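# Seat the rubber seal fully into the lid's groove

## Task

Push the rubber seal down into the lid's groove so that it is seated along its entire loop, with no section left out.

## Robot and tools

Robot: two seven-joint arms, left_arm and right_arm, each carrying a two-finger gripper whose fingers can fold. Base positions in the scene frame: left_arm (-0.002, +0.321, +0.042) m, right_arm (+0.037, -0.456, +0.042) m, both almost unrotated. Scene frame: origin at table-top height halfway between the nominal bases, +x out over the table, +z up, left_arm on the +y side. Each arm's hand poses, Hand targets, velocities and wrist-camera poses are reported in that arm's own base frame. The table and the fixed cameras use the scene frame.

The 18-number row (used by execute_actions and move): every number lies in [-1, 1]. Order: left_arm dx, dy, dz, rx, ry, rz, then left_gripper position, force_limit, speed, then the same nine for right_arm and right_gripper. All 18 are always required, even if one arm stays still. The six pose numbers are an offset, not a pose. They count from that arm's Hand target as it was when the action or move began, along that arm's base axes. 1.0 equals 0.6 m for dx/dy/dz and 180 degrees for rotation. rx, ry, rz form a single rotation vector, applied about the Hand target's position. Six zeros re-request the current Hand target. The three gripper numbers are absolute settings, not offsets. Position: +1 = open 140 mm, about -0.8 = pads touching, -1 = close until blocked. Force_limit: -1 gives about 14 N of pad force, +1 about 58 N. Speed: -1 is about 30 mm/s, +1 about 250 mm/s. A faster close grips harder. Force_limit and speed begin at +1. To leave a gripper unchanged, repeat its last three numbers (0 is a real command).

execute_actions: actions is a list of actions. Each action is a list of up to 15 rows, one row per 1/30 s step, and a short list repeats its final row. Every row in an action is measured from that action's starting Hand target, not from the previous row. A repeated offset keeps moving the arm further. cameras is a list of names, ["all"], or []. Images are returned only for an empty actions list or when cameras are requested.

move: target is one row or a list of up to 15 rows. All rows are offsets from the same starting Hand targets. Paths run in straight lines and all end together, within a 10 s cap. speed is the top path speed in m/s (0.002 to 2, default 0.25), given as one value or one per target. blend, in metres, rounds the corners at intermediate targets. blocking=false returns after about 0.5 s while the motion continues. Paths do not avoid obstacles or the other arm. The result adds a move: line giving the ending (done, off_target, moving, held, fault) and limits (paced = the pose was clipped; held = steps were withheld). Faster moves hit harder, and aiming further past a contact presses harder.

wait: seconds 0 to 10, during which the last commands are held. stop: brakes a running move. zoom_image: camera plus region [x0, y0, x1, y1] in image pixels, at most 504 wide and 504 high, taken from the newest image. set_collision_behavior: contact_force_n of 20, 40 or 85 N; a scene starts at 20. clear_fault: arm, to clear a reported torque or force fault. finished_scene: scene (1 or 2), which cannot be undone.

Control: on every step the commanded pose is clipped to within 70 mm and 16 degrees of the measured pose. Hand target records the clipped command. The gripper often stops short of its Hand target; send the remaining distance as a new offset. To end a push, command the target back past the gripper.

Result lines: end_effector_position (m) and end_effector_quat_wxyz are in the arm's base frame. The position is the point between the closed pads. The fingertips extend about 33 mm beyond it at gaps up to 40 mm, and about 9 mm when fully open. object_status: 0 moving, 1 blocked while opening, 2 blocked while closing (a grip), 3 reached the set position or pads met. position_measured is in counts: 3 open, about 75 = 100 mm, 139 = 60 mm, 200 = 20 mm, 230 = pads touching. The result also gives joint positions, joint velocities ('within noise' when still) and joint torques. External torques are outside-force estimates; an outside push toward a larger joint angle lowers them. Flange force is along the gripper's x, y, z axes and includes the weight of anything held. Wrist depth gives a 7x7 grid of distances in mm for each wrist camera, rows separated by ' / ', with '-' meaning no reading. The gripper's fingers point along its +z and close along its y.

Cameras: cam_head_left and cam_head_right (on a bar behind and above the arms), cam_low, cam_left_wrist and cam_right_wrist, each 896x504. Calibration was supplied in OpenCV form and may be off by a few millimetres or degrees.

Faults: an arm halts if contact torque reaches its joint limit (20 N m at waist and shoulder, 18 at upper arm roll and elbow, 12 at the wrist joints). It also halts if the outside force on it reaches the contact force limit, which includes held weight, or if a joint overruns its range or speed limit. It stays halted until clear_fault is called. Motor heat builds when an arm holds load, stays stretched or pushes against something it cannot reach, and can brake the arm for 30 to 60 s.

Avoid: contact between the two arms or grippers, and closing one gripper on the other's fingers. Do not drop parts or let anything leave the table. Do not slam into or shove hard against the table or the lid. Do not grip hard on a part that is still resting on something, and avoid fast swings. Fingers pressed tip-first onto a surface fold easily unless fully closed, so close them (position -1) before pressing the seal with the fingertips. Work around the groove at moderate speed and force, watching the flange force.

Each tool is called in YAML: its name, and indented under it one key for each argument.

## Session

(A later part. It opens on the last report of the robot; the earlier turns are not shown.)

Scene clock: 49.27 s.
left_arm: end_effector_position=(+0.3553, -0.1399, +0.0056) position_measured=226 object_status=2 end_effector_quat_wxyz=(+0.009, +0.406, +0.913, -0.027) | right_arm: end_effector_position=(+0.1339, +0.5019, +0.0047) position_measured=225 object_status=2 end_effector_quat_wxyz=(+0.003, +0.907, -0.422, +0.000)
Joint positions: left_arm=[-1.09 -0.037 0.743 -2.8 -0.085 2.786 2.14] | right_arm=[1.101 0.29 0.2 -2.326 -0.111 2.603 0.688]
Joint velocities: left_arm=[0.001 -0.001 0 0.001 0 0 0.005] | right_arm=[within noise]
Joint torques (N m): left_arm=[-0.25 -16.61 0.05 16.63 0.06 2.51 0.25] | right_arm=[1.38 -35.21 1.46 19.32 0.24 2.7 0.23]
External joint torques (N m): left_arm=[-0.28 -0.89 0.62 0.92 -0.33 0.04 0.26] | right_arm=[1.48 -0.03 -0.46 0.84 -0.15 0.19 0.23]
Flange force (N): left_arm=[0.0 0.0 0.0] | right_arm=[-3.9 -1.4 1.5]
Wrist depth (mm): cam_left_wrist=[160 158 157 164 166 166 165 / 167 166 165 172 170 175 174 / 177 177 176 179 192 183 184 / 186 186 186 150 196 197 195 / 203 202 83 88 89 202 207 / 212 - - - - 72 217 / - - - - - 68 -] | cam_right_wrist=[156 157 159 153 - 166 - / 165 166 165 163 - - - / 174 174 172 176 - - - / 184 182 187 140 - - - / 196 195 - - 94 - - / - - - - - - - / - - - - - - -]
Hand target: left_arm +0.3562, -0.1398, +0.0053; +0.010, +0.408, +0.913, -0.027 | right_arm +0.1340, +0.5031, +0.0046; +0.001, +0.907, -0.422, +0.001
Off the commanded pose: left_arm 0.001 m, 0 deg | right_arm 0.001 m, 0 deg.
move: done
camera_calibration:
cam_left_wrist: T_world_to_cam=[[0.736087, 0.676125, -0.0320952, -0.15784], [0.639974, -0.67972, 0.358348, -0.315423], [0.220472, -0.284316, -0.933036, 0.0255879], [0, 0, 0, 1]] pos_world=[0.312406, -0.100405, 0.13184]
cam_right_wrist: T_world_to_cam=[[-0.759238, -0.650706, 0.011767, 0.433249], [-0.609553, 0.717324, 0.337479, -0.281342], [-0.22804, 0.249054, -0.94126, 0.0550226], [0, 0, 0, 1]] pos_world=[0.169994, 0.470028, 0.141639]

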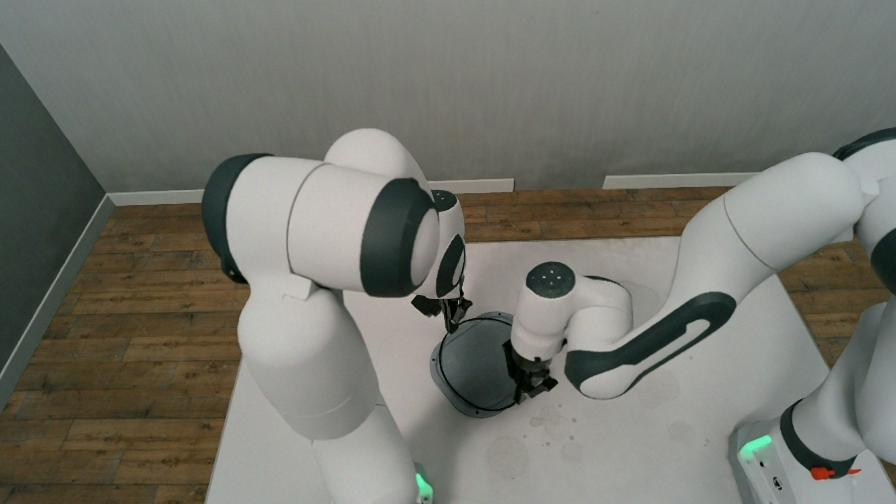

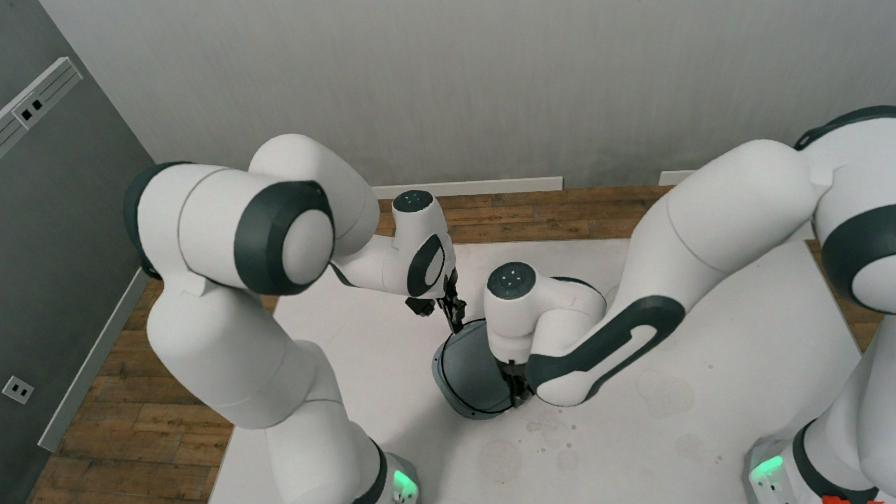

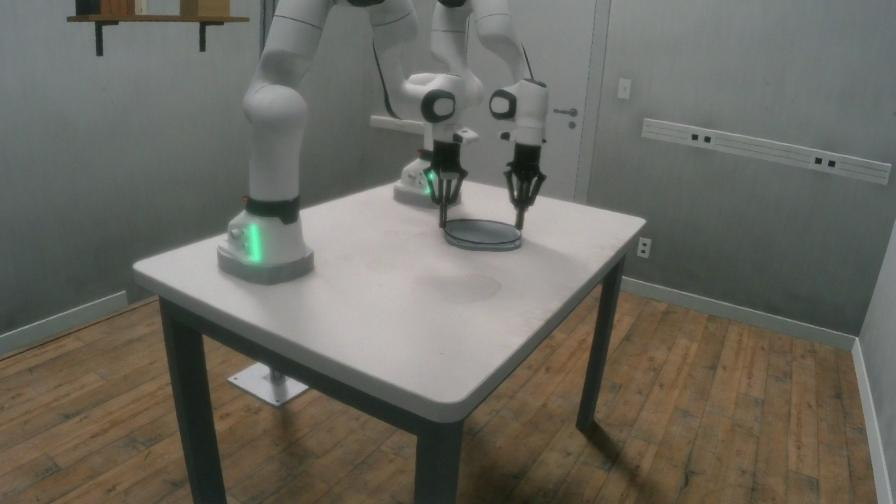

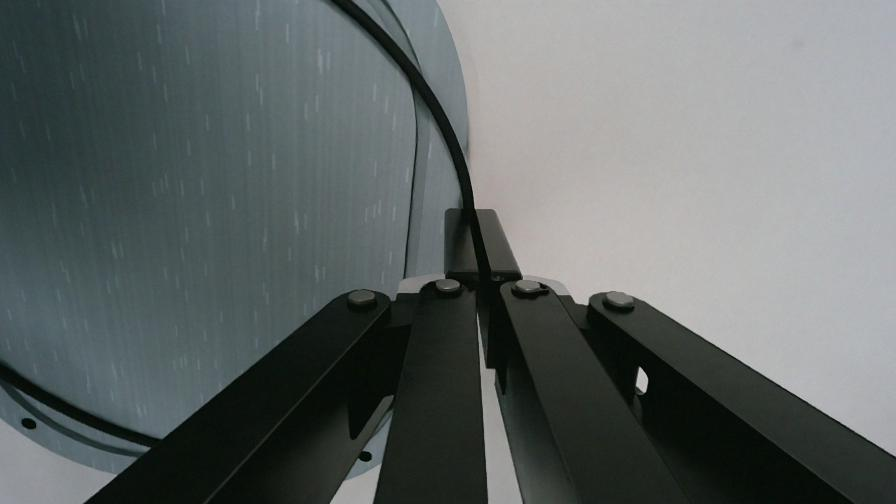

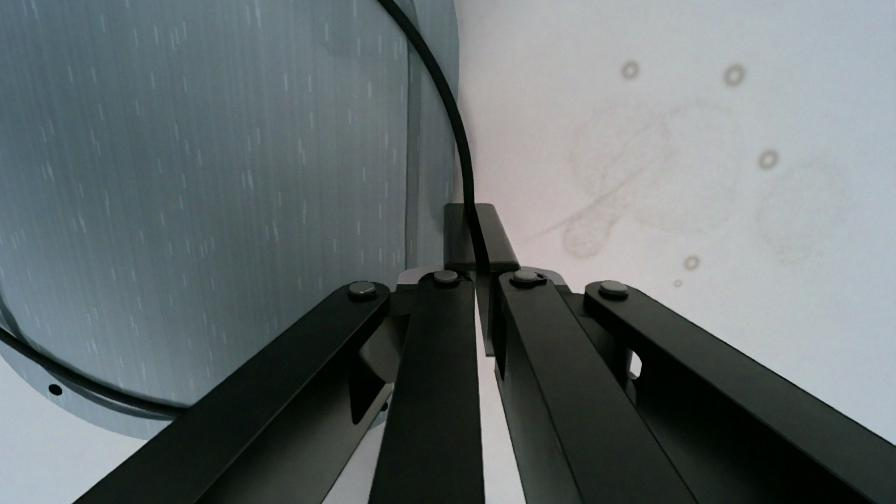

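move:
  target:
    - [-0.0052,0.0065,0,0,0,0,-1,-0.9,-1,-0.0052,0.0065,0,0,0,0,-1,-0.9,-1]
    - [-0.0052,0.0065,-0.008,0,0,0,-1,-0.9,-1,-0.0052,0.0065,-0.009,0,0,0,-1,-0.9,-1]
    - [-0.0052,0.0065,-0.008,0,0,0,-0.62,-0.9,-1,-0.0052,0.0065,-0.009,0,0,0,-0.62,-0.9,-1]
    - [-0.0052,0.0065,0.07,0,0,0,-0.62,-0.9,-1,-0.0052,0.0065,0.07,0,0,0,-0.62,-0.9,-1]
  speed: [0.03,0.03,0.03,0.06]
  blend: [0,0,0,0]
  cameras: ["all"]

zoom_image:
  camera: "cam_head_left"
  region: [410, 290, 570, 430]

Scene clock: 54.27 s.
left_arm: end_effector_position=(+0.3538, -0.1362, +0.0473) position_measured=208 object_status=3 end_effector_quat_wxyz=(+0.011, +0.410, +0.911, -0.027) | right_arm: end_effector_position=(+0.1308, +0.5070, +0.0459) position_measured=208 object_status=3 end_effector_quat_wxyz=(+0.001, +0.906, -0.422, +0.002)
Joint positions: left_arm=[-0.936 -0.216 0.647 -2.805 0.153 2.642 1.984] | right_arm=[1.105 0.204 0.212 -2.311 -0.078 2.507 0.677]
Joint velocities: left_arm=[0.001 -0.001 0 0 0 0 -0.007] | right_arm=[within noise]
Joint torques (N m): left_arm=[0.6 -16.15 -3.26 18.23 0.44 2.16 -0.17] | right_arm=[0.35 -34.59 1.74 20.46 0.75 2.19 -0.15]
External joint torques (N m): left_arm=[0.59 -1.79 -0.21 0.06 -0.04 -0.34 -0.17] | right_arm=[0.33 -0.6 0.23 0.37 0.3 -0.34 -0.15]
Flange force (N): left_arm=[6.2 -3.5 -9.6] | right_arm=[-0.1 0.1 -2.5]
Wrist depth (mm): cam_left_wrist=[196 194 193 202 - 202 202 / 208 207 208 212 218 214 - / 222 219 218 218 230 225 - / 235 232 232 149 239 239 - / 251 248 93 94 94 89 - / - - 80 - - 72 - / - - - - - 69 -] | cam_right_wrist=[194 - 194 193 - - - / 204 207 202 204 - - - / 213 215 216 213 - - - / 226 228 219 128 - - - / - 239 - - - - - / - - - - - - - / - - - - - - -]
Hand target: left_arm +0.3530, -0.1359, +0.0473; +0.010, +0.408, +0.913, -0.027 | right_arm +0.1309, +0.5070, +0.0466; +0.001, +0.907, -0.422, +0.001
Off the commanded pose: left_arm 0.001 m, 0 deg | right_arm 0.001 m, 0 deg.
move: done
camera_calibration:
cam_left_wrist: T_world_to_cam=[[0.742581, 0.66903, -0.0311827, -0.161171], [0.632352, -0.685009, 0.361791, -0.325162], [0.220689, -0.288378, -0.931737, 0.0651752], [0, 0, 0, 1]] pos_world=[0.310916, -0.0961159, 0.173341]
cam_right_wrist: T_world_to_cam=[[-0.759906, -0.649991, 0.00741474, 0.433555], [-0.610276, 0.71731, 0.336197, -0.30068], [-0.223844, 0.250953, -0.941762, 0.0903069], [0, 0, 0, 1]] pos_world=[0.166177, 0.474825, 0.182921]

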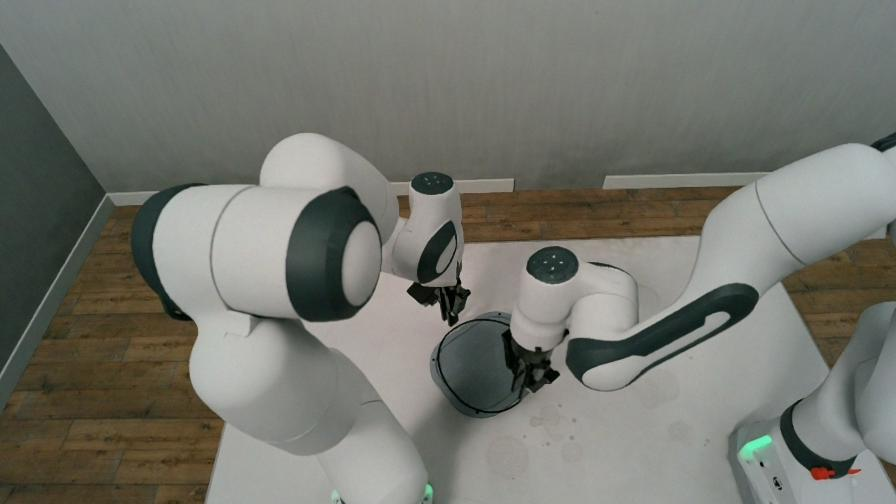

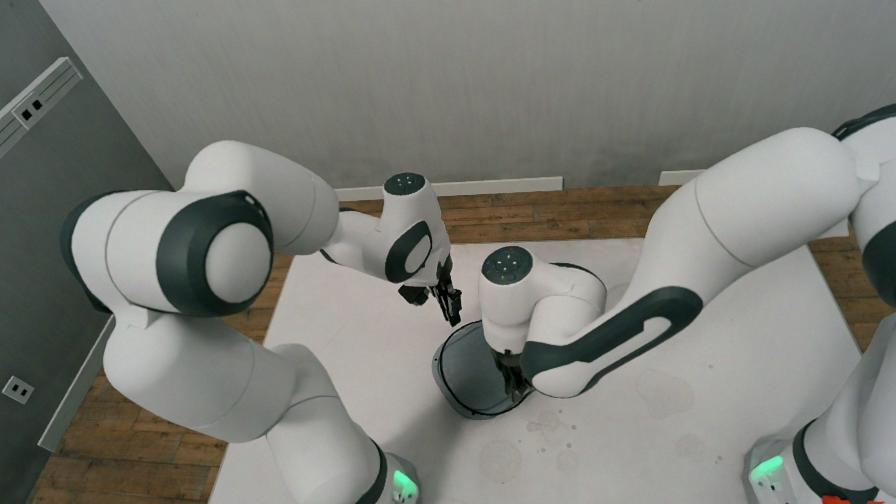

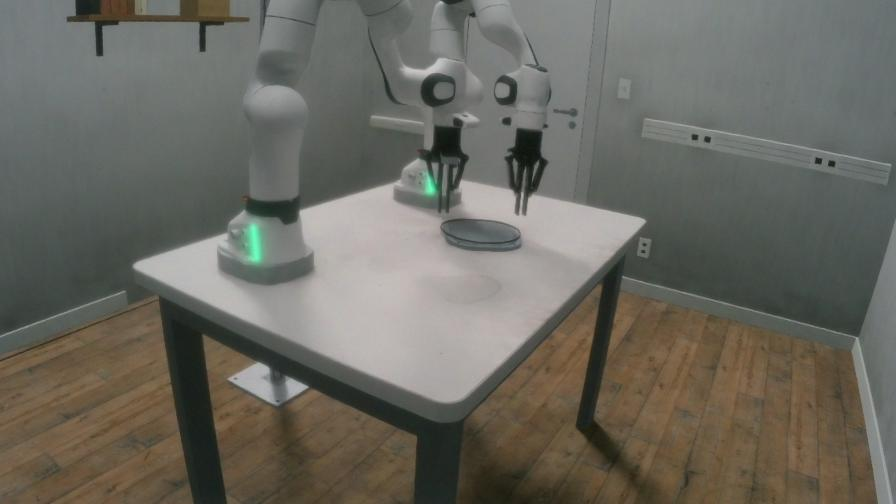

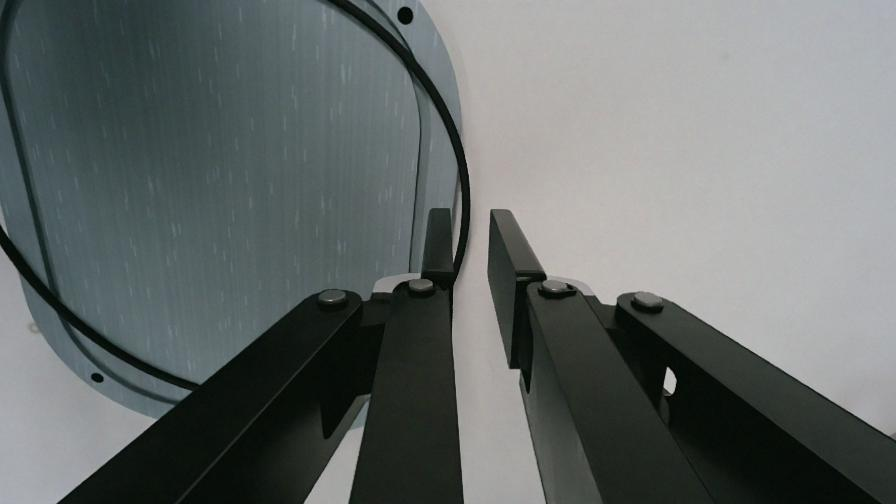

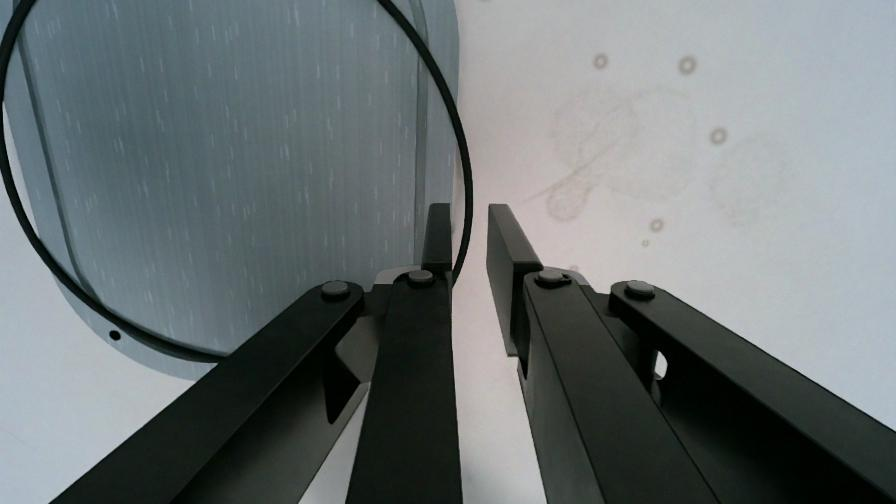

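Scaled by 3.150 from the camera's 896x504 image, which has a finer 1280x720 frame.

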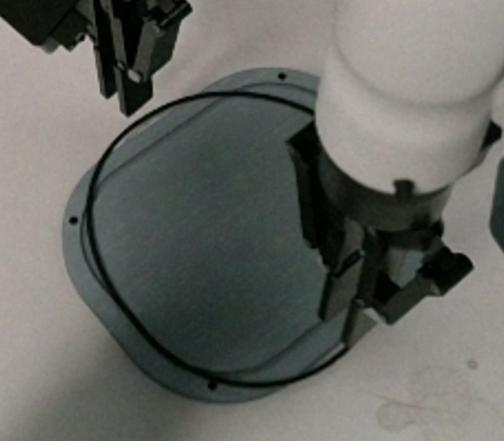

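move:
  target:
    - [0,0,0.1,0,0,0,-0.62,-0.9,-1,0,0,0.1,0,0,0,-0.62,-0.9,-1]
    - [0.05,0.15,0.25,0,0,0,-0.62,-0.9,-1,0.332,-0.145,0.28,0,0,0,-1,-0.9,-1]
  blend: 0.03
  cameras: ["cam_right_wrist","cam_head_left","cam_left_wrist"]

zoom_image:
  camera: "cam_right_wrist"
  region: [250, 0, 700, 250]

Scene clock: 58.03 s.
left_arm: end_effector_position=(+0.3830, -0.0466, +0.1967) position_measured=208 object_status=3 end_effector_quat_wxyz=(+0.010, +0.405, +0.914, -0.028) | right_arm: end_effector_position=(+0.3310, +0.4196, +0.2153) position_measured=230 object_status=0 end_effector_quat_wxyz=(+0.000, +0.906, -0.423, +0.003)
Joint positions: left_arm=[-0.727 -0.578 0.614 -2.603 0.305 2.1 2.056] | right_arm=[0.896 -0.034 0.01 -2.122 -0.006 2.088 0.212]
Joint torques (N m): left_arm=[0.22 -9.4 -8.24 23.36 0.77 2.19 0.32] | right_arm=[0.9 -30.51 -0.22 25.3 0.97 2.27 -0.26]
External joint torques (N m): left_arm=[0.26 -1.53 0.27 0.46 0.06 -0.31 0.33] | right_arm=[0.91 0.3 -0.17 1.1 0.32 -0.28 -0.26]
Flange force (N): left_arm=[4.5 -1.3 -3.5] | right_arm=[-1.2 -4.7 -2.2]
Wrist depth (mm): cam_left_wrist=[- - - 343 - - - / 361 349 357 - 379 357 - / 386 378 - - - - - / 401 - - 135 384 411 1360 / - - 93 88 94 90 1360 / - - 74 - - 72 1382 / - - - - - 69 -] | cam_right_wrist=[1093 - - - - - - / 1161 - - - - - - / 1276 - - - 380 - - / - - - 127 402 - - / - - - - 94 - - / - - - - - - - / - - - - - - -]
Hand target: left_arm +0.3830, -0.0459, +0.1973; +0.010, +0.408, +0.913, -0.027 | right_arm +0.3301, +0.4200, +0.2146; +0.001, +0.907, -0.422, +0.001
Off the commanded pose: left_arm 0.001 m, 0 deg | right_arm 0.001 m, 0 deg.
move: done
camera_calibration:
cam_left_wrist: T_world_to_cam=[[0.734165, 0.678148, -0.0334204, -0.234142], [0.641735, -0.676985, 0.360373, -0.339224], [0.221761, -0.28602, -0.93221, 0.223576], [0, 0, 0, 1]] pos_world=[0.340011, -0.00691927, 0.322842]
cam_right_wrist: T_world_to_cam=[[-0.761378, -0.648286, 0.00539323, 0.527921], [-0.609461, 0.718566, 0.334993, -0.173242], [-0.221047, 0.25177, -0.942205, 0.315347], [0, 0, 0, 1]] pos_world=[0.36607, 0.387335, 0.352309]
Images, in order (width x height): cam_head_left 896x504, cam_left_wrist 896x504, cam_right_wrist 896x504.

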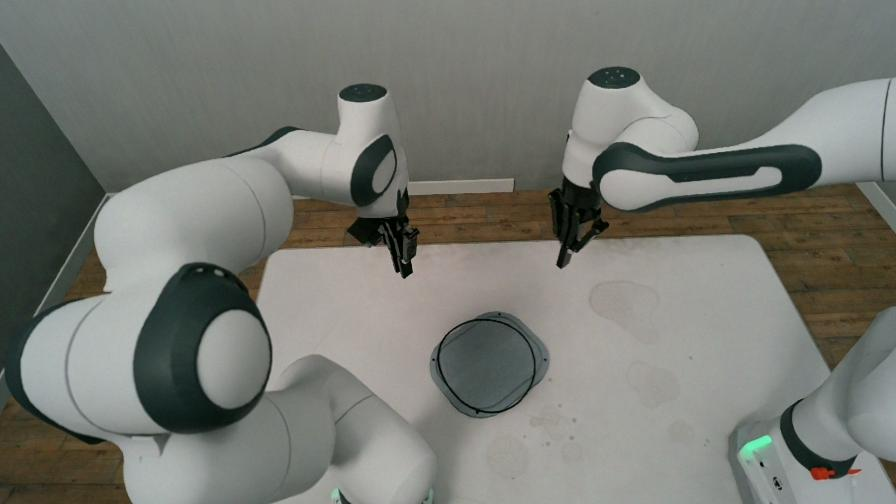

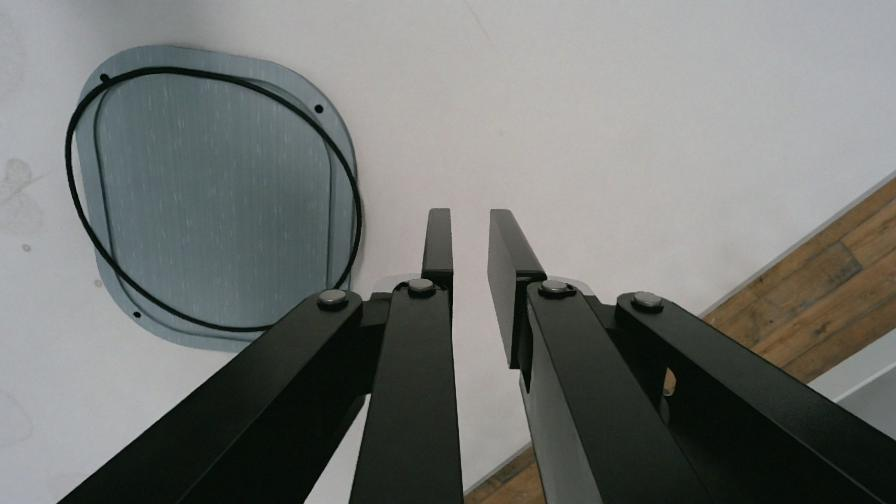

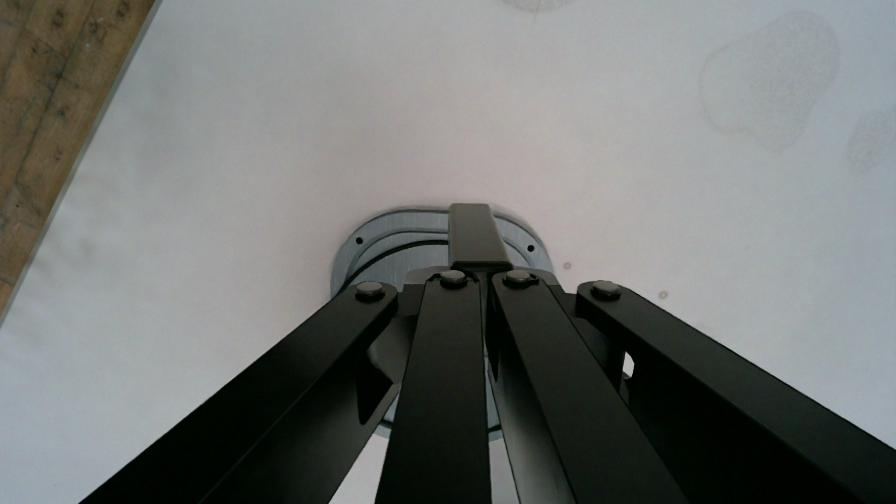

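Scaled by 1.120 from the camera's 896x504 image, which has a finer 1280x720 frame.

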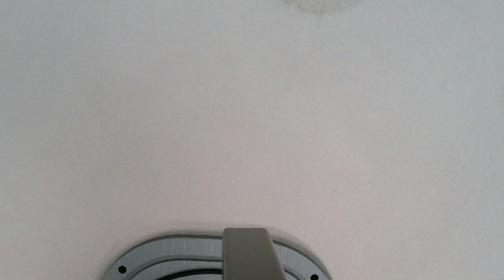

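zoom_image:
  camera: "cam_left_wrist"
  region: [50, 30, 380, 360]

Scaled by 1.527 from the camera's 896x504 image, which has a finer 1280x720 frame.

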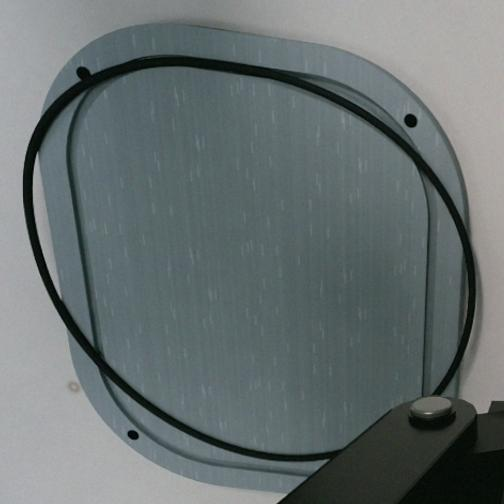

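move:
  target: [-0.0417,-0.1702,-0.2788,0,0,-0.025,-0.5,-0.9,-0.5,-0.3292,0.1192,-0.3077,0,0,-0.017,-0.5,-0.9,-0.5]
  speed: 0.15
  cameras: ["cam_right_wrist","cam_left_wrist"]

Scene clock: 63.27 s.
left_arm: end_effector_position=(+0.3573, -0.1479, +0.0303) position_measured=192 object_status=3 end_effector_quat_wxyz=(+0.008, +0.442, +0.897, -0.027) | right_arm: end_effector_position=(+0.1326, +0.4910, +0.0305) position_measured=192 object_status=3 end_effector_quat_wxyz=(+0.002, +0.895, -0.445, +0.000)
Joint positions: left_arm=[-1.033 -0.126 0.7 -2.781 0.059 2.694 2.096] | right_arm=[1.151 0.202 0.152 -2.365 -0.054 2.56 0.697]
Joint velocities: left_arm=[0.001 0.001 0.001 0 -0.001 0 0.005] | right_arm=[0 0 0.001 0 0.001 0.001 0.006]
Joint torques (N m): left_arm=[-0.24 -16.13 -1.31 18.13 0.11 2.53 0.3] | right_arm=[1.41 -33.45 0.51 19.68 0.18 2.69 0.32]
External joint torques (N m): left_arm=[-0.29 -0.74 0.61 0.8 -0.33 0.05 0.31] | right_arm=[1.5 -0.03 -0.5 0.43 -0.24 0.18 0.32]
Flange force (N): left_arm=[-2.4 3.1 1.3] | right_arm=[-2.9 0.0 1.0]
Wrist depth (mm): cam_left_wrist=[184 181 180 184 187 189 190 / 191 191 191 193 - 198 199 / 203 202 201 207 210 210 207 / 217 215 211 176 137 224 - / 229 227 93 114 100 94 235 / 258 - 76 - - 73 245 / - - - - - - -] | cam_right_wrist=[181 182 180 - 189 - - / 189 186 189 - - - 199 / 200 199 200 199 - - - / 213 211 210 126 128 - - / 222 219 87 - - - - / - - - - - - - / - - - - - - -]
Hand target: left_arm +0.3580, -0.1480, +0.0301; +0.009, +0.443, +0.896, -0.027 | right_arm +0.1326, +0.4915, +0.0300; +0.001, +0.895, -0.446, +0.001
Off the commanded pose: left_arm 0.001 m, 0 deg | right_arm 0.001 m, 0 deg.
move: done
camera_calibration:
cam_left_wrist: T_world_to_cam=[[0.787319, 0.615723, -0.0318313, -0.180474], [0.584025, -0.72825, 0.358563, -0.318235], [0.197594, -0.300893, -0.932963, 0.0516391], [0, 0, 0, 1]] pos_world=[0.317744, -0.105095, 0.15654]
cam_right_wrist: T_world_to_cam=[[-0.791992, -0.61043, 0.011095, 0.409444], [-0.571452, 0.747573, 0.338493, -0.30301], [-0.214921, 0.261743, -0.940904, 0.0736716], [0, 0, 0, 1]] pos_world=[0.166954, 0.457176, 0.167342]
Images, in order (width x height): cam_left_wrist 896x504, cam_right_wrist 896x504.

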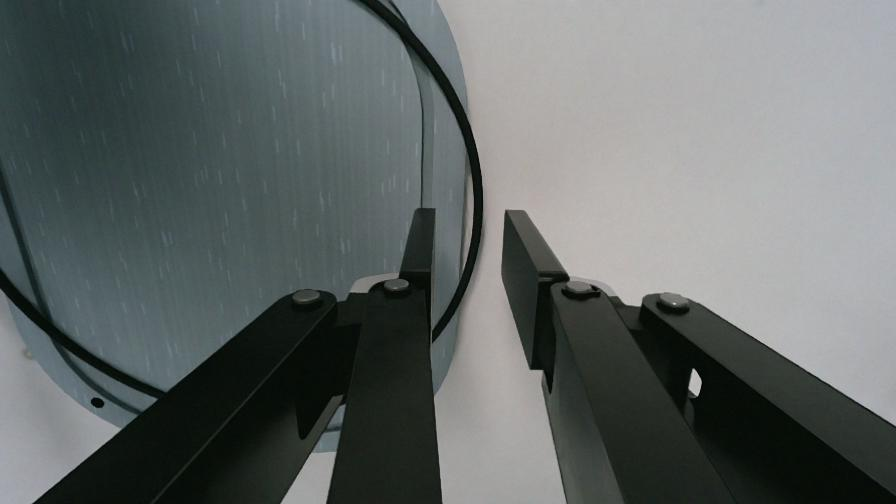

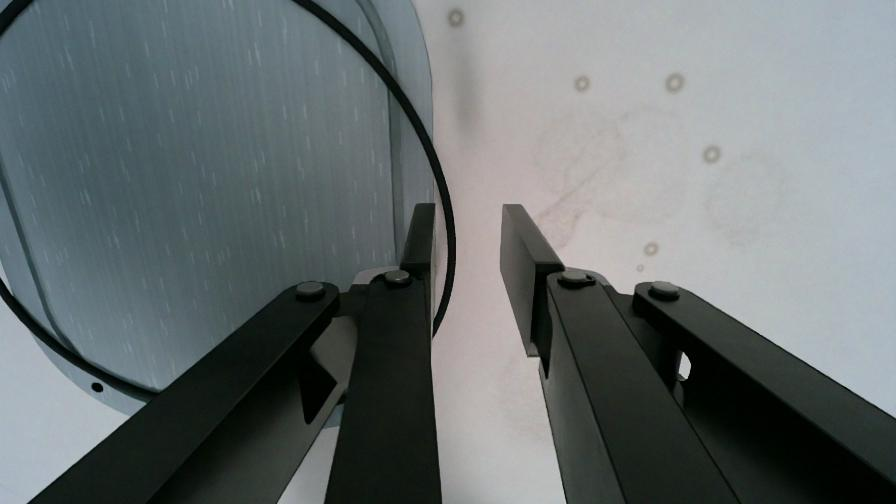

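move:
  target:
    - [0,0,0,0,0,0,-0.5,-0.9,-0.5,0.008,0.006,0,0,0,0,-0.5,-0.9,-0.5]
    - [0.0,0,-0.046,0,0,0,-0.5,-0.9,-0.5,0.008,0.006,-0.047,0,0,0,-0.5,-0.9,-0.5]
  speed: 0.04
  cameras: ["cam_right_wrist","cam_left_wrist"]

Scene clock: 66.20 s.
left_arm: end_effector_position=(+0.3574, -0.1475, +0.0027) position_measured=192 object_status=3 end_effector_quat_wxyz=(+0.008, +0.441, +0.897, -0.027) | right_arm: end_effector_position=(+0.1374, +0.4943, +0.0022) position_measured=192 object_status=3 end_effector_quat_wxyz=(+0.002, +0.895, -0.446, +0.000)
Joint positions: left_arm=[-1.097 -0.006 0.72 -2.78 -0.146 2.784 2.244] | right_arm=[1.16 0.278 0.133 -2.35 -0.073 2.62 0.705]
Joint velocities: left_arm=[0 0.001 0 -0.001 0 0.001 0.004] | right_arm=[within noise]
Joint torques (N m): left_arm=[-0.19 -17.61 -0.11 16.53 0.07 2.5 0.27] | right_arm=[1.39 -34.98 0.74 18.78 0.2 2.69 0.19]
External joint torques (N m): left_arm=[-0.2 -0.81 -0.03 0.84 -0.32 0.02 0.28] | right_arm=[1.37 -0.06 -0.64 0.55 -0.18 0.19 0.19]
Flange force (N): left_arm=[0.0 0.0 0.0] | right_arm=[-2.9 -0.3 1.1]
Wrist depth (mm): cam_left_wrist=[158 - 154 161 163 164 166 / 165 164 165 166 173 172 171 / 176 173 172 176 - 182 181 / 185 184 183 177 125 193 192 / 202 - 93 115 100 95 204 / 208 - 76 219 - 73 212 / - - - 238 - - -] | cam_right_wrist=[153 154 156 161 163 - - / 164 163 163 - - - - / 171 171 172 172 181 - - / 182 183 182 140 126 - - / 192 191 87 - - - - / - - - - - - - / - - - - - - -]
Hand target: left_arm +0.3580, -0.1480, +0.0025; +0.009, +0.443, +0.896, -0.027 | right_arm +0.1374, +0.4951, +0.0018; +0.001, +0.895, -0.446, +0.001
Off the commanded pose: left_arm 0.001 m, 0 deg | right_arm 0.001 m, 0 deg.
move: done
camera_calibration:
cam_left_wrist: T_world_to_cam=[[0.785749, 0.617717, -0.031999, -0.180746], [0.585963, -0.726793, 0.358355, -0.30863], [0.198105, -0.300327, -0.933037, 0.025856], [0, 0, 0, 1]] pos_world=[0.317745, -0.104895, 0.12894]
cam_right_wrist: T_world_to_cam=[[-0.793, -0.609121, 0.0110677, 0.415074], [-0.570356, 0.748672, 0.337911, -0.293865], [-0.214115, 0.261651, -0.941113, 0.0472129], [0, 0, 0, 1]] pos_world=[0.171655, 0.460486, 0.139139]
Images, in order (width x height): cam_left_wrist 896x504, cam_right_wrist 896x504.

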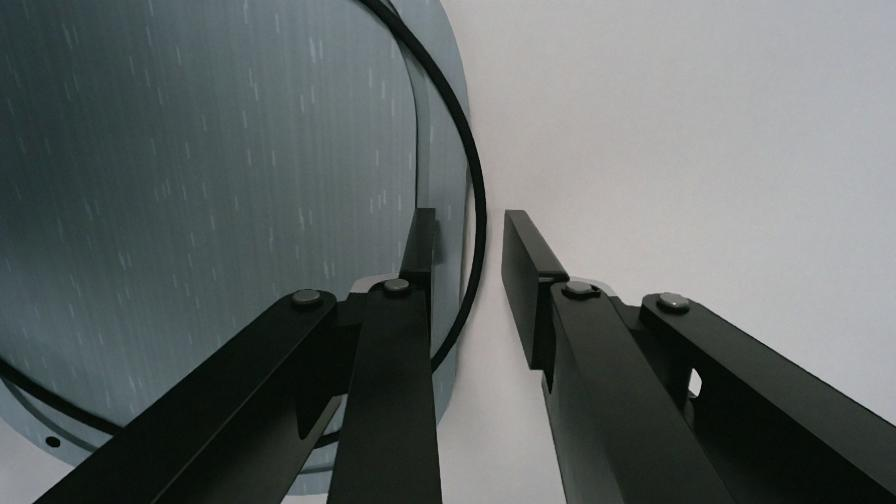

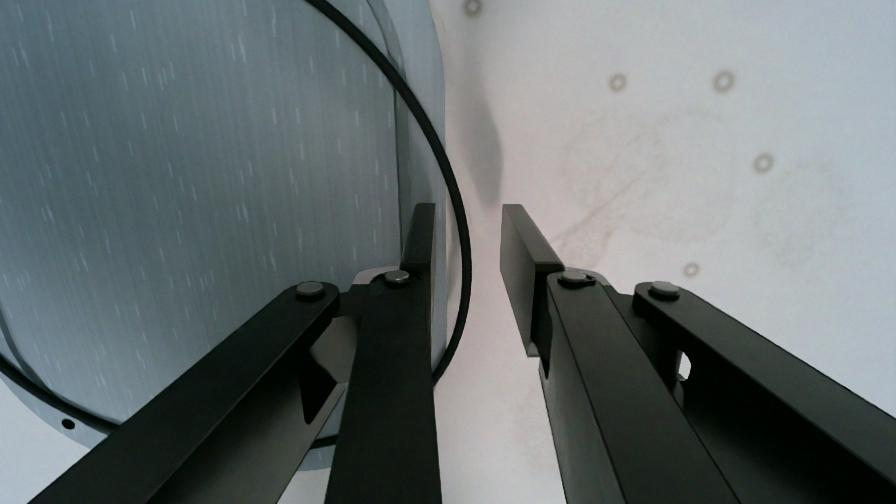

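move:
  target:
    - [0,0,-0.003,0,0,0,-0.5,-0.9,-0.5,0,0,-0.003,0,0,0,-0.5,-0.9,-0.5]
    - [0,0,-0.003,0,0,0,-1,-0.9,-1,0,0,-0.003,0,0,0,-1,-0.9,-1]
    - [0,0,0,0,0,0,-1,-0.9,-1,0,0,0,0,0,0,-1,-0.9,-1]
    - [-0.0155,-0.011,0,0,0,0,-1,-0.9,-1,0.0217,0.0161,0,0,0,0,-1,-0.9,-1]
  speed: 0.03
  cameras: ["cam_right_wrist","cam_left_wrist","cam_head_left"]

zoom_image:
  camera: "cam_head_left"
  region: [410, 290, 570, 430]

Scene clock: 70.87 s.
left_arm: end_effector_position=(+0.3498, -0.1540, +0.0027) position_measured=230 object_status=3 end_effector_quat_wxyz=(+0.009, +0.444, +0.895, -0.028) | right_arm: end_effector_position=(+0.1494, +0.5056, +0.0026) position_measured=230 object_status=3 end_effector_quat_wxyz=(+0.000, +0.894, -0.448, +0.000)
Joint positions: left_arm=[-1.101 -0.02 0.706 -2.797 -0.126 2.793 2.215] | right_arm=[1.155 0.306 0.123 -2.305 -0.073 2.607 0.694]
Joint velocities: left_arm=[0 0.001 -0.001 0.001 -0.001 0 -0.006] | right_arm=[within noise]
Joint torques (N m): left_arm=[-0.14 -18.1 -0.85 14.86 0.63 2.36 -0.13] | right_arm=[0.36 -35.92 1.21 19.39 0.41 2.18 -0.13]
External joint torques (N m): left_arm=[-0.15 -1.53 -0.54 -0.7 0.24 -0.11 -0.12] | right_arm=[0.45 0.28 -0.13 0.83 0.02 -0.34 -0.13]
Flange force (N): left_arm=[0.0 0.0 0.0] | right_arm=[-2.7 -3.1 0.1]
Wrist depth (mm): cam_left_wrist=[157 155 154 154 164 163 163 / 164 163 163 164 173 172 171 / 176 174 172 172 183 182 182 / 185 183 183 150 193 195 192 / 195 196 83 94 89 89 201 / 209 - 74 71 - 72 - / - - - - - 69 -] | cam_right_wrist=[155 153 157 - - - - / - 165 162 162 - - - / 173 173 172 173 - 183 184 / 183 182 184 141 194 - - / 195 194 - - 94 - - / - - - - - - - / - - - - - - -]
Hand target: left_arm +0.3487, -0.1546, +0.0025; +0.009, +0.443, +0.896, -0.027 | right_arm +0.1504, +0.5048, +0.0018; +0.001, +0.895, -0.446, +0.001
Off the commanded pose: left_arm 0.001 m, 0 deg | right_arm 0.002 m, 0 deg.
move: done
camera_calibration:
cam_left_wrist: T_world_to_cam=[[0.790433, 0.611697, -0.0322941, -0.173291], [0.579999, -0.730432, 0.360651, -0.307309], [0.197021, -0.303801, -0.932142, 0.0252174], [0, 0, 0, 1]] pos_world=[0.310246, -0.110806, 0.128741]
cam_right_wrist: T_world_to_cam=[[-0.796157, -0.605047, 0.00721341, 0.429866], [-0.567072, 0.750241, 0.339952, -0.296842], [-0.211098, 0.266564, -0.940415, 0.044262], [0, 0, 0, 1]] pos_world=[0.183254, 0.470994, 0.139436]
Images, in order (width x height): cam_head_left 896x504, cam_left_wrist 896x504, cam_right_wrist 896x504.

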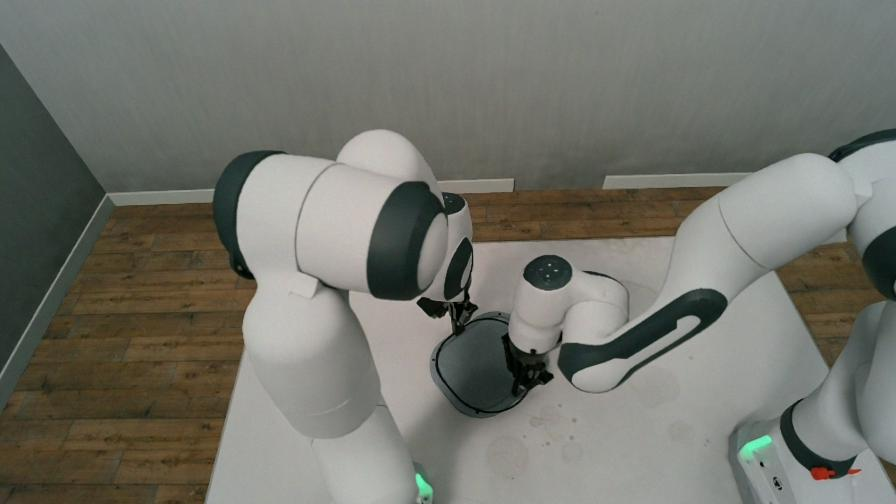

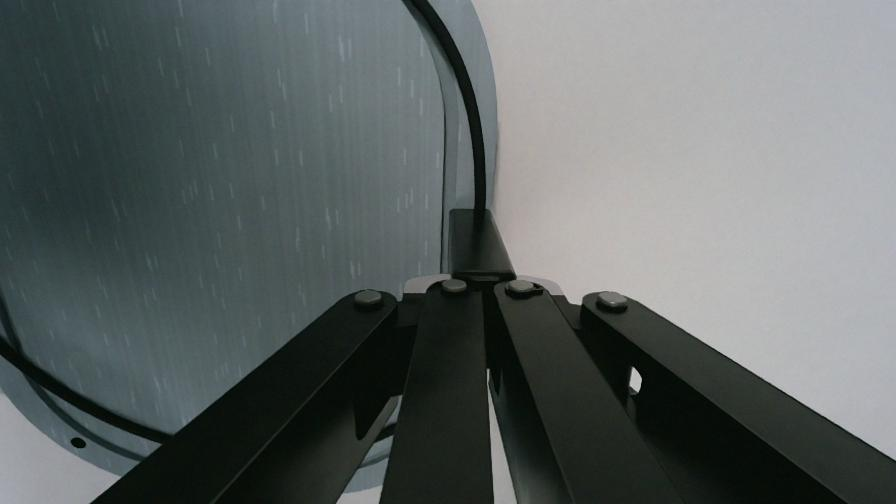

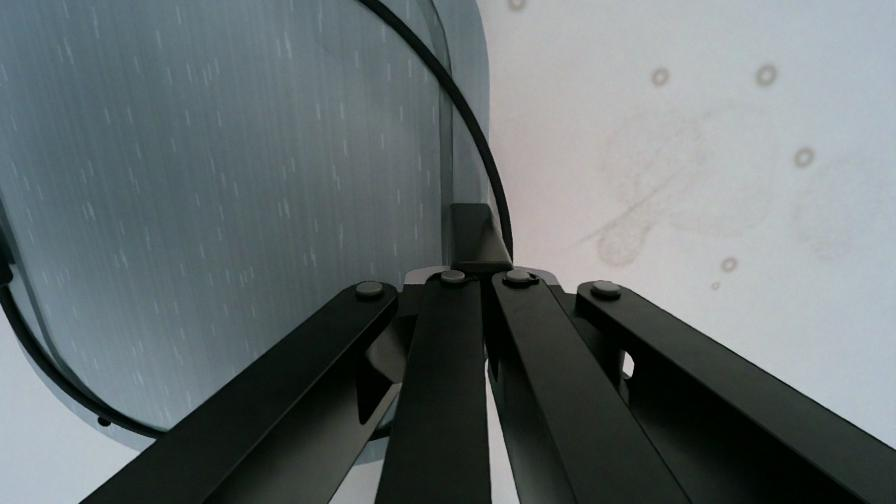

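Scaled by 3.150 from the camera's 896x504 image, which has a finer 1280x720 frame.

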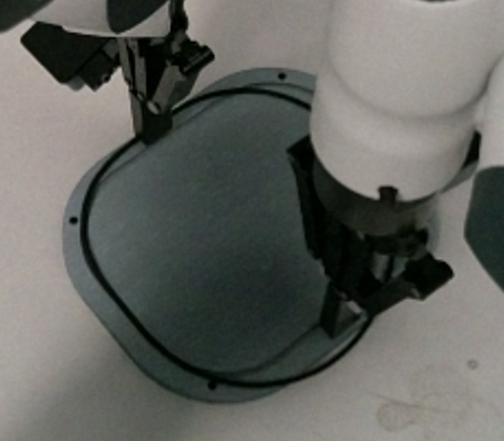

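move:
  target:
    - [0,0,0.02,0,0,0,-1,-0.9,-1,0,0,0.02,0,0,0,-1,-0.9,-1]
    - [0.0326,0.0231,0.02,0,0,0,-1,-0.9,-1,-0.0321,-0.0239,0.02,0,0,0,-1,-0.9,-1]
    - [0.0326,0.0231,-0.003,0,0,0,-1,-0.9,-1,-0.0321,-0.0239,-0.002,0,0,0,-1,-0.9,-1]
    - [0.002,0.0014,-0.003,0,0,0,-1,-0.9,-1,0,0,-0.002,0,0,0,-1,-0.9,-1]
  speed: [0.04,0.06,0.04,0.03]
  blend: [0.002,0.002,0,0]
  cameras: ["cam_right_wrist","cam_left_wrist","cam_head_left"]

zoom_image:
  camera: "cam_head_left"
  region: [410, 290, 570, 430]

Scene clock: 75.17 s.
left_arm: end_effector_position=(+0.3529, -0.1531, +0.0021) position_measured=230 object_status=3 end_effector_quat_wxyz=(+0.011, +0.443, +0.896, -0.028) | right_arm: end_effector_position=(+0.1492, +0.5056, +0.0014) position_measured=230 object_status=3 end_effector_quat_wxyz=(+0.000, +0.894, -0.449, +0.000)
Joint positions: left_arm=[-1.098 -0.012 0.705 -2.792 -0.149 2.797 2.236] | right_arm=[1.158 0.308 0.12 -2.305 -0.071 2.61 0.693]
Joint velocities: left_arm=[0 0.002 -0.001 0 -0.001 0 -0.006] | right_arm=[within noise]
Joint torques (N m): left_arm=[-1.1 -16.66 -1.62 13.77 0.54 2.41 -0.19] | right_arm=[0.47 -35.94 1.06 19.31 0.17 2.21 -0.18]
External joint torques (N m): left_arm=[-1.1 0.08 -1.43 -1.71 0.14 -0.07 -0.19] | right_arm=[0.51 0.34 -0.31 0.78 -0.21 -0.31 -0.18]
Flange force (N): left_arm=[0.0 0.0 0.0] | right_arm=[-2.7 -3.1 0.5]
Wrist depth (mm): cam_left_wrist=[155 154 153 154 163 162 161 / 163 162 162 161 167 168 172 / 174 173 172 172 182 183 180 / 182 184 182 123 190 194 191 / 198 196 82 94 89 202 204 / 208 - 74 71 - 72 215 / - - - - - 69 -] | cam_right_wrist=[152 154 155 155 - - - / 164 161 163 160 - - - / 171 171 170 171 - - - / 182 181 183 141 - - - / 196 194 - - 94 - - / 207 - - - - - - / - - - - - - -]
Hand target: left_arm +0.3499, -0.1537, +0.0007; +0.009, +0.443, +0.896, -0.027 | right_arm +0.1504, +0.5048, +0.0006; +0.001, +0.895, -0.446, +0.001
Off the commanded pose: left_arm 0.003 m, 0 deg | right_arm 0.002 m, 0 deg.
move: done
camera_calibration:
cam_left_wrist: T_world_to_cam=[[0.78907, 0.613468, -0.0320397, -0.175521], [0.580794, -0.72802, 0.364233, -0.308117], [0.20012, -0.306014, -0.930756, 0.022928], [0, 0, 0, 1]] pos_world=[0.312863, -0.109623, 0.127943]
cam_right_wrist: T_world_to_cam=[[-0.79675, -0.604259, 0.00771048, 0.429471], [-0.56609, 0.750765, 0.340432, -0.296986], [-0.211498, 0.266875, -0.940238, 0.0430181], [0, 0, 0, 1]] pos_world=[0.183158, 0.470998, 0.138239]
Images, in order (width x height): cam_head_left 896x504, cam_left_wrist 896x504, cam_right_wrist 896x504.

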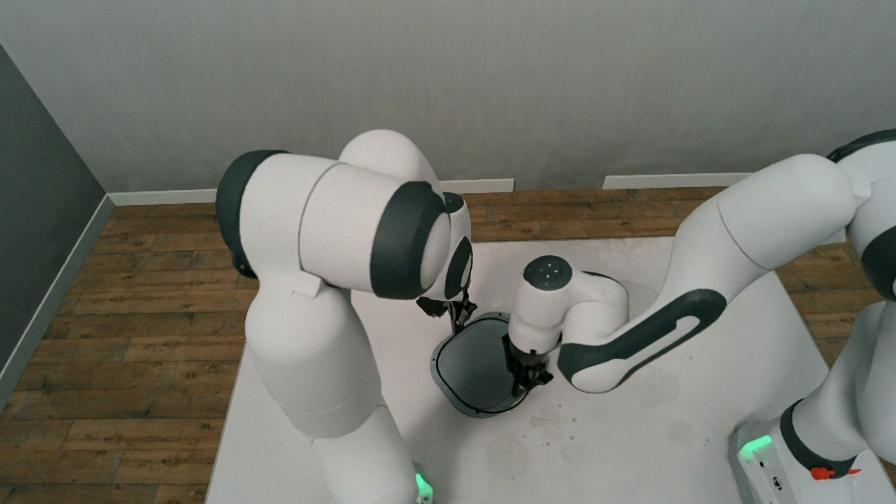

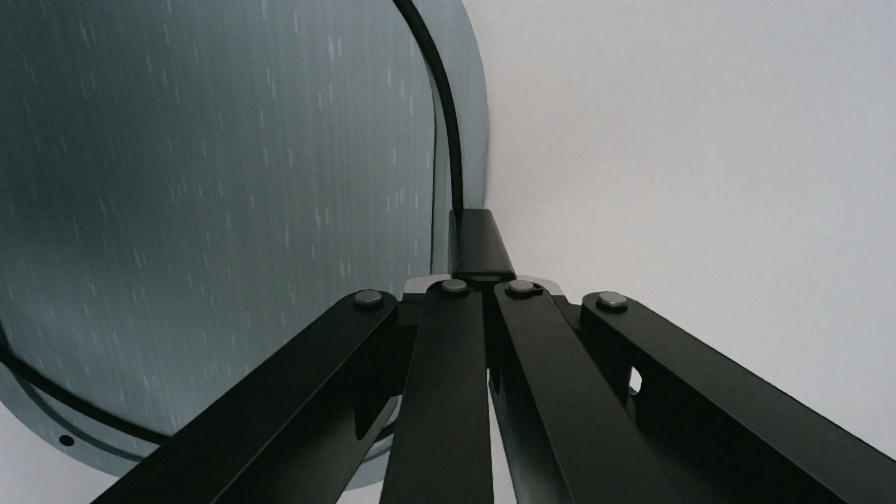

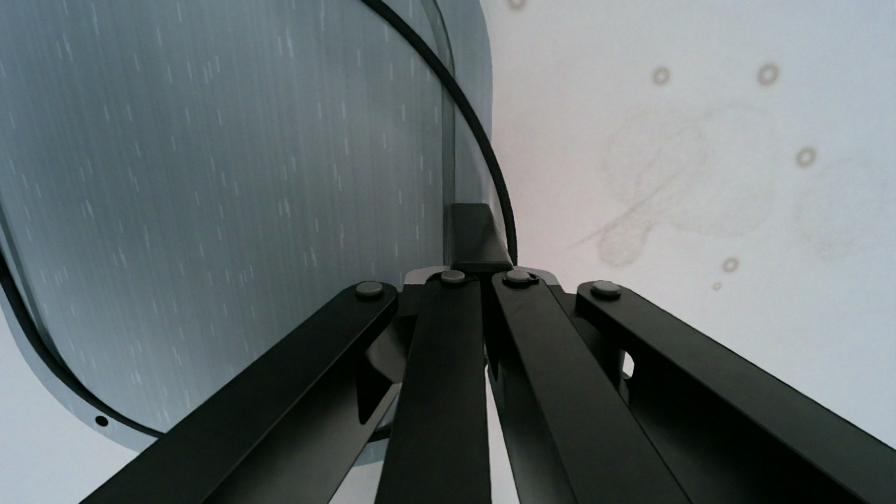

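Scaled by 3.150 from the camera's 896x504 image, which has a finer 1280x720 frame.

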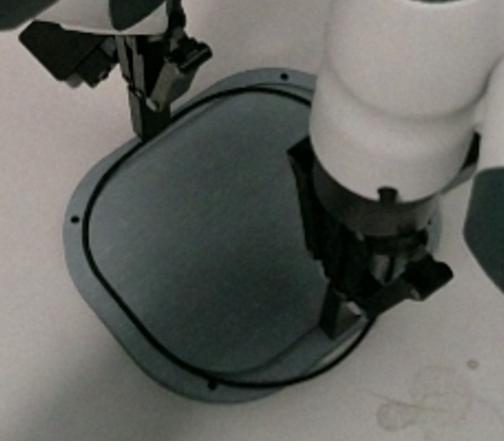

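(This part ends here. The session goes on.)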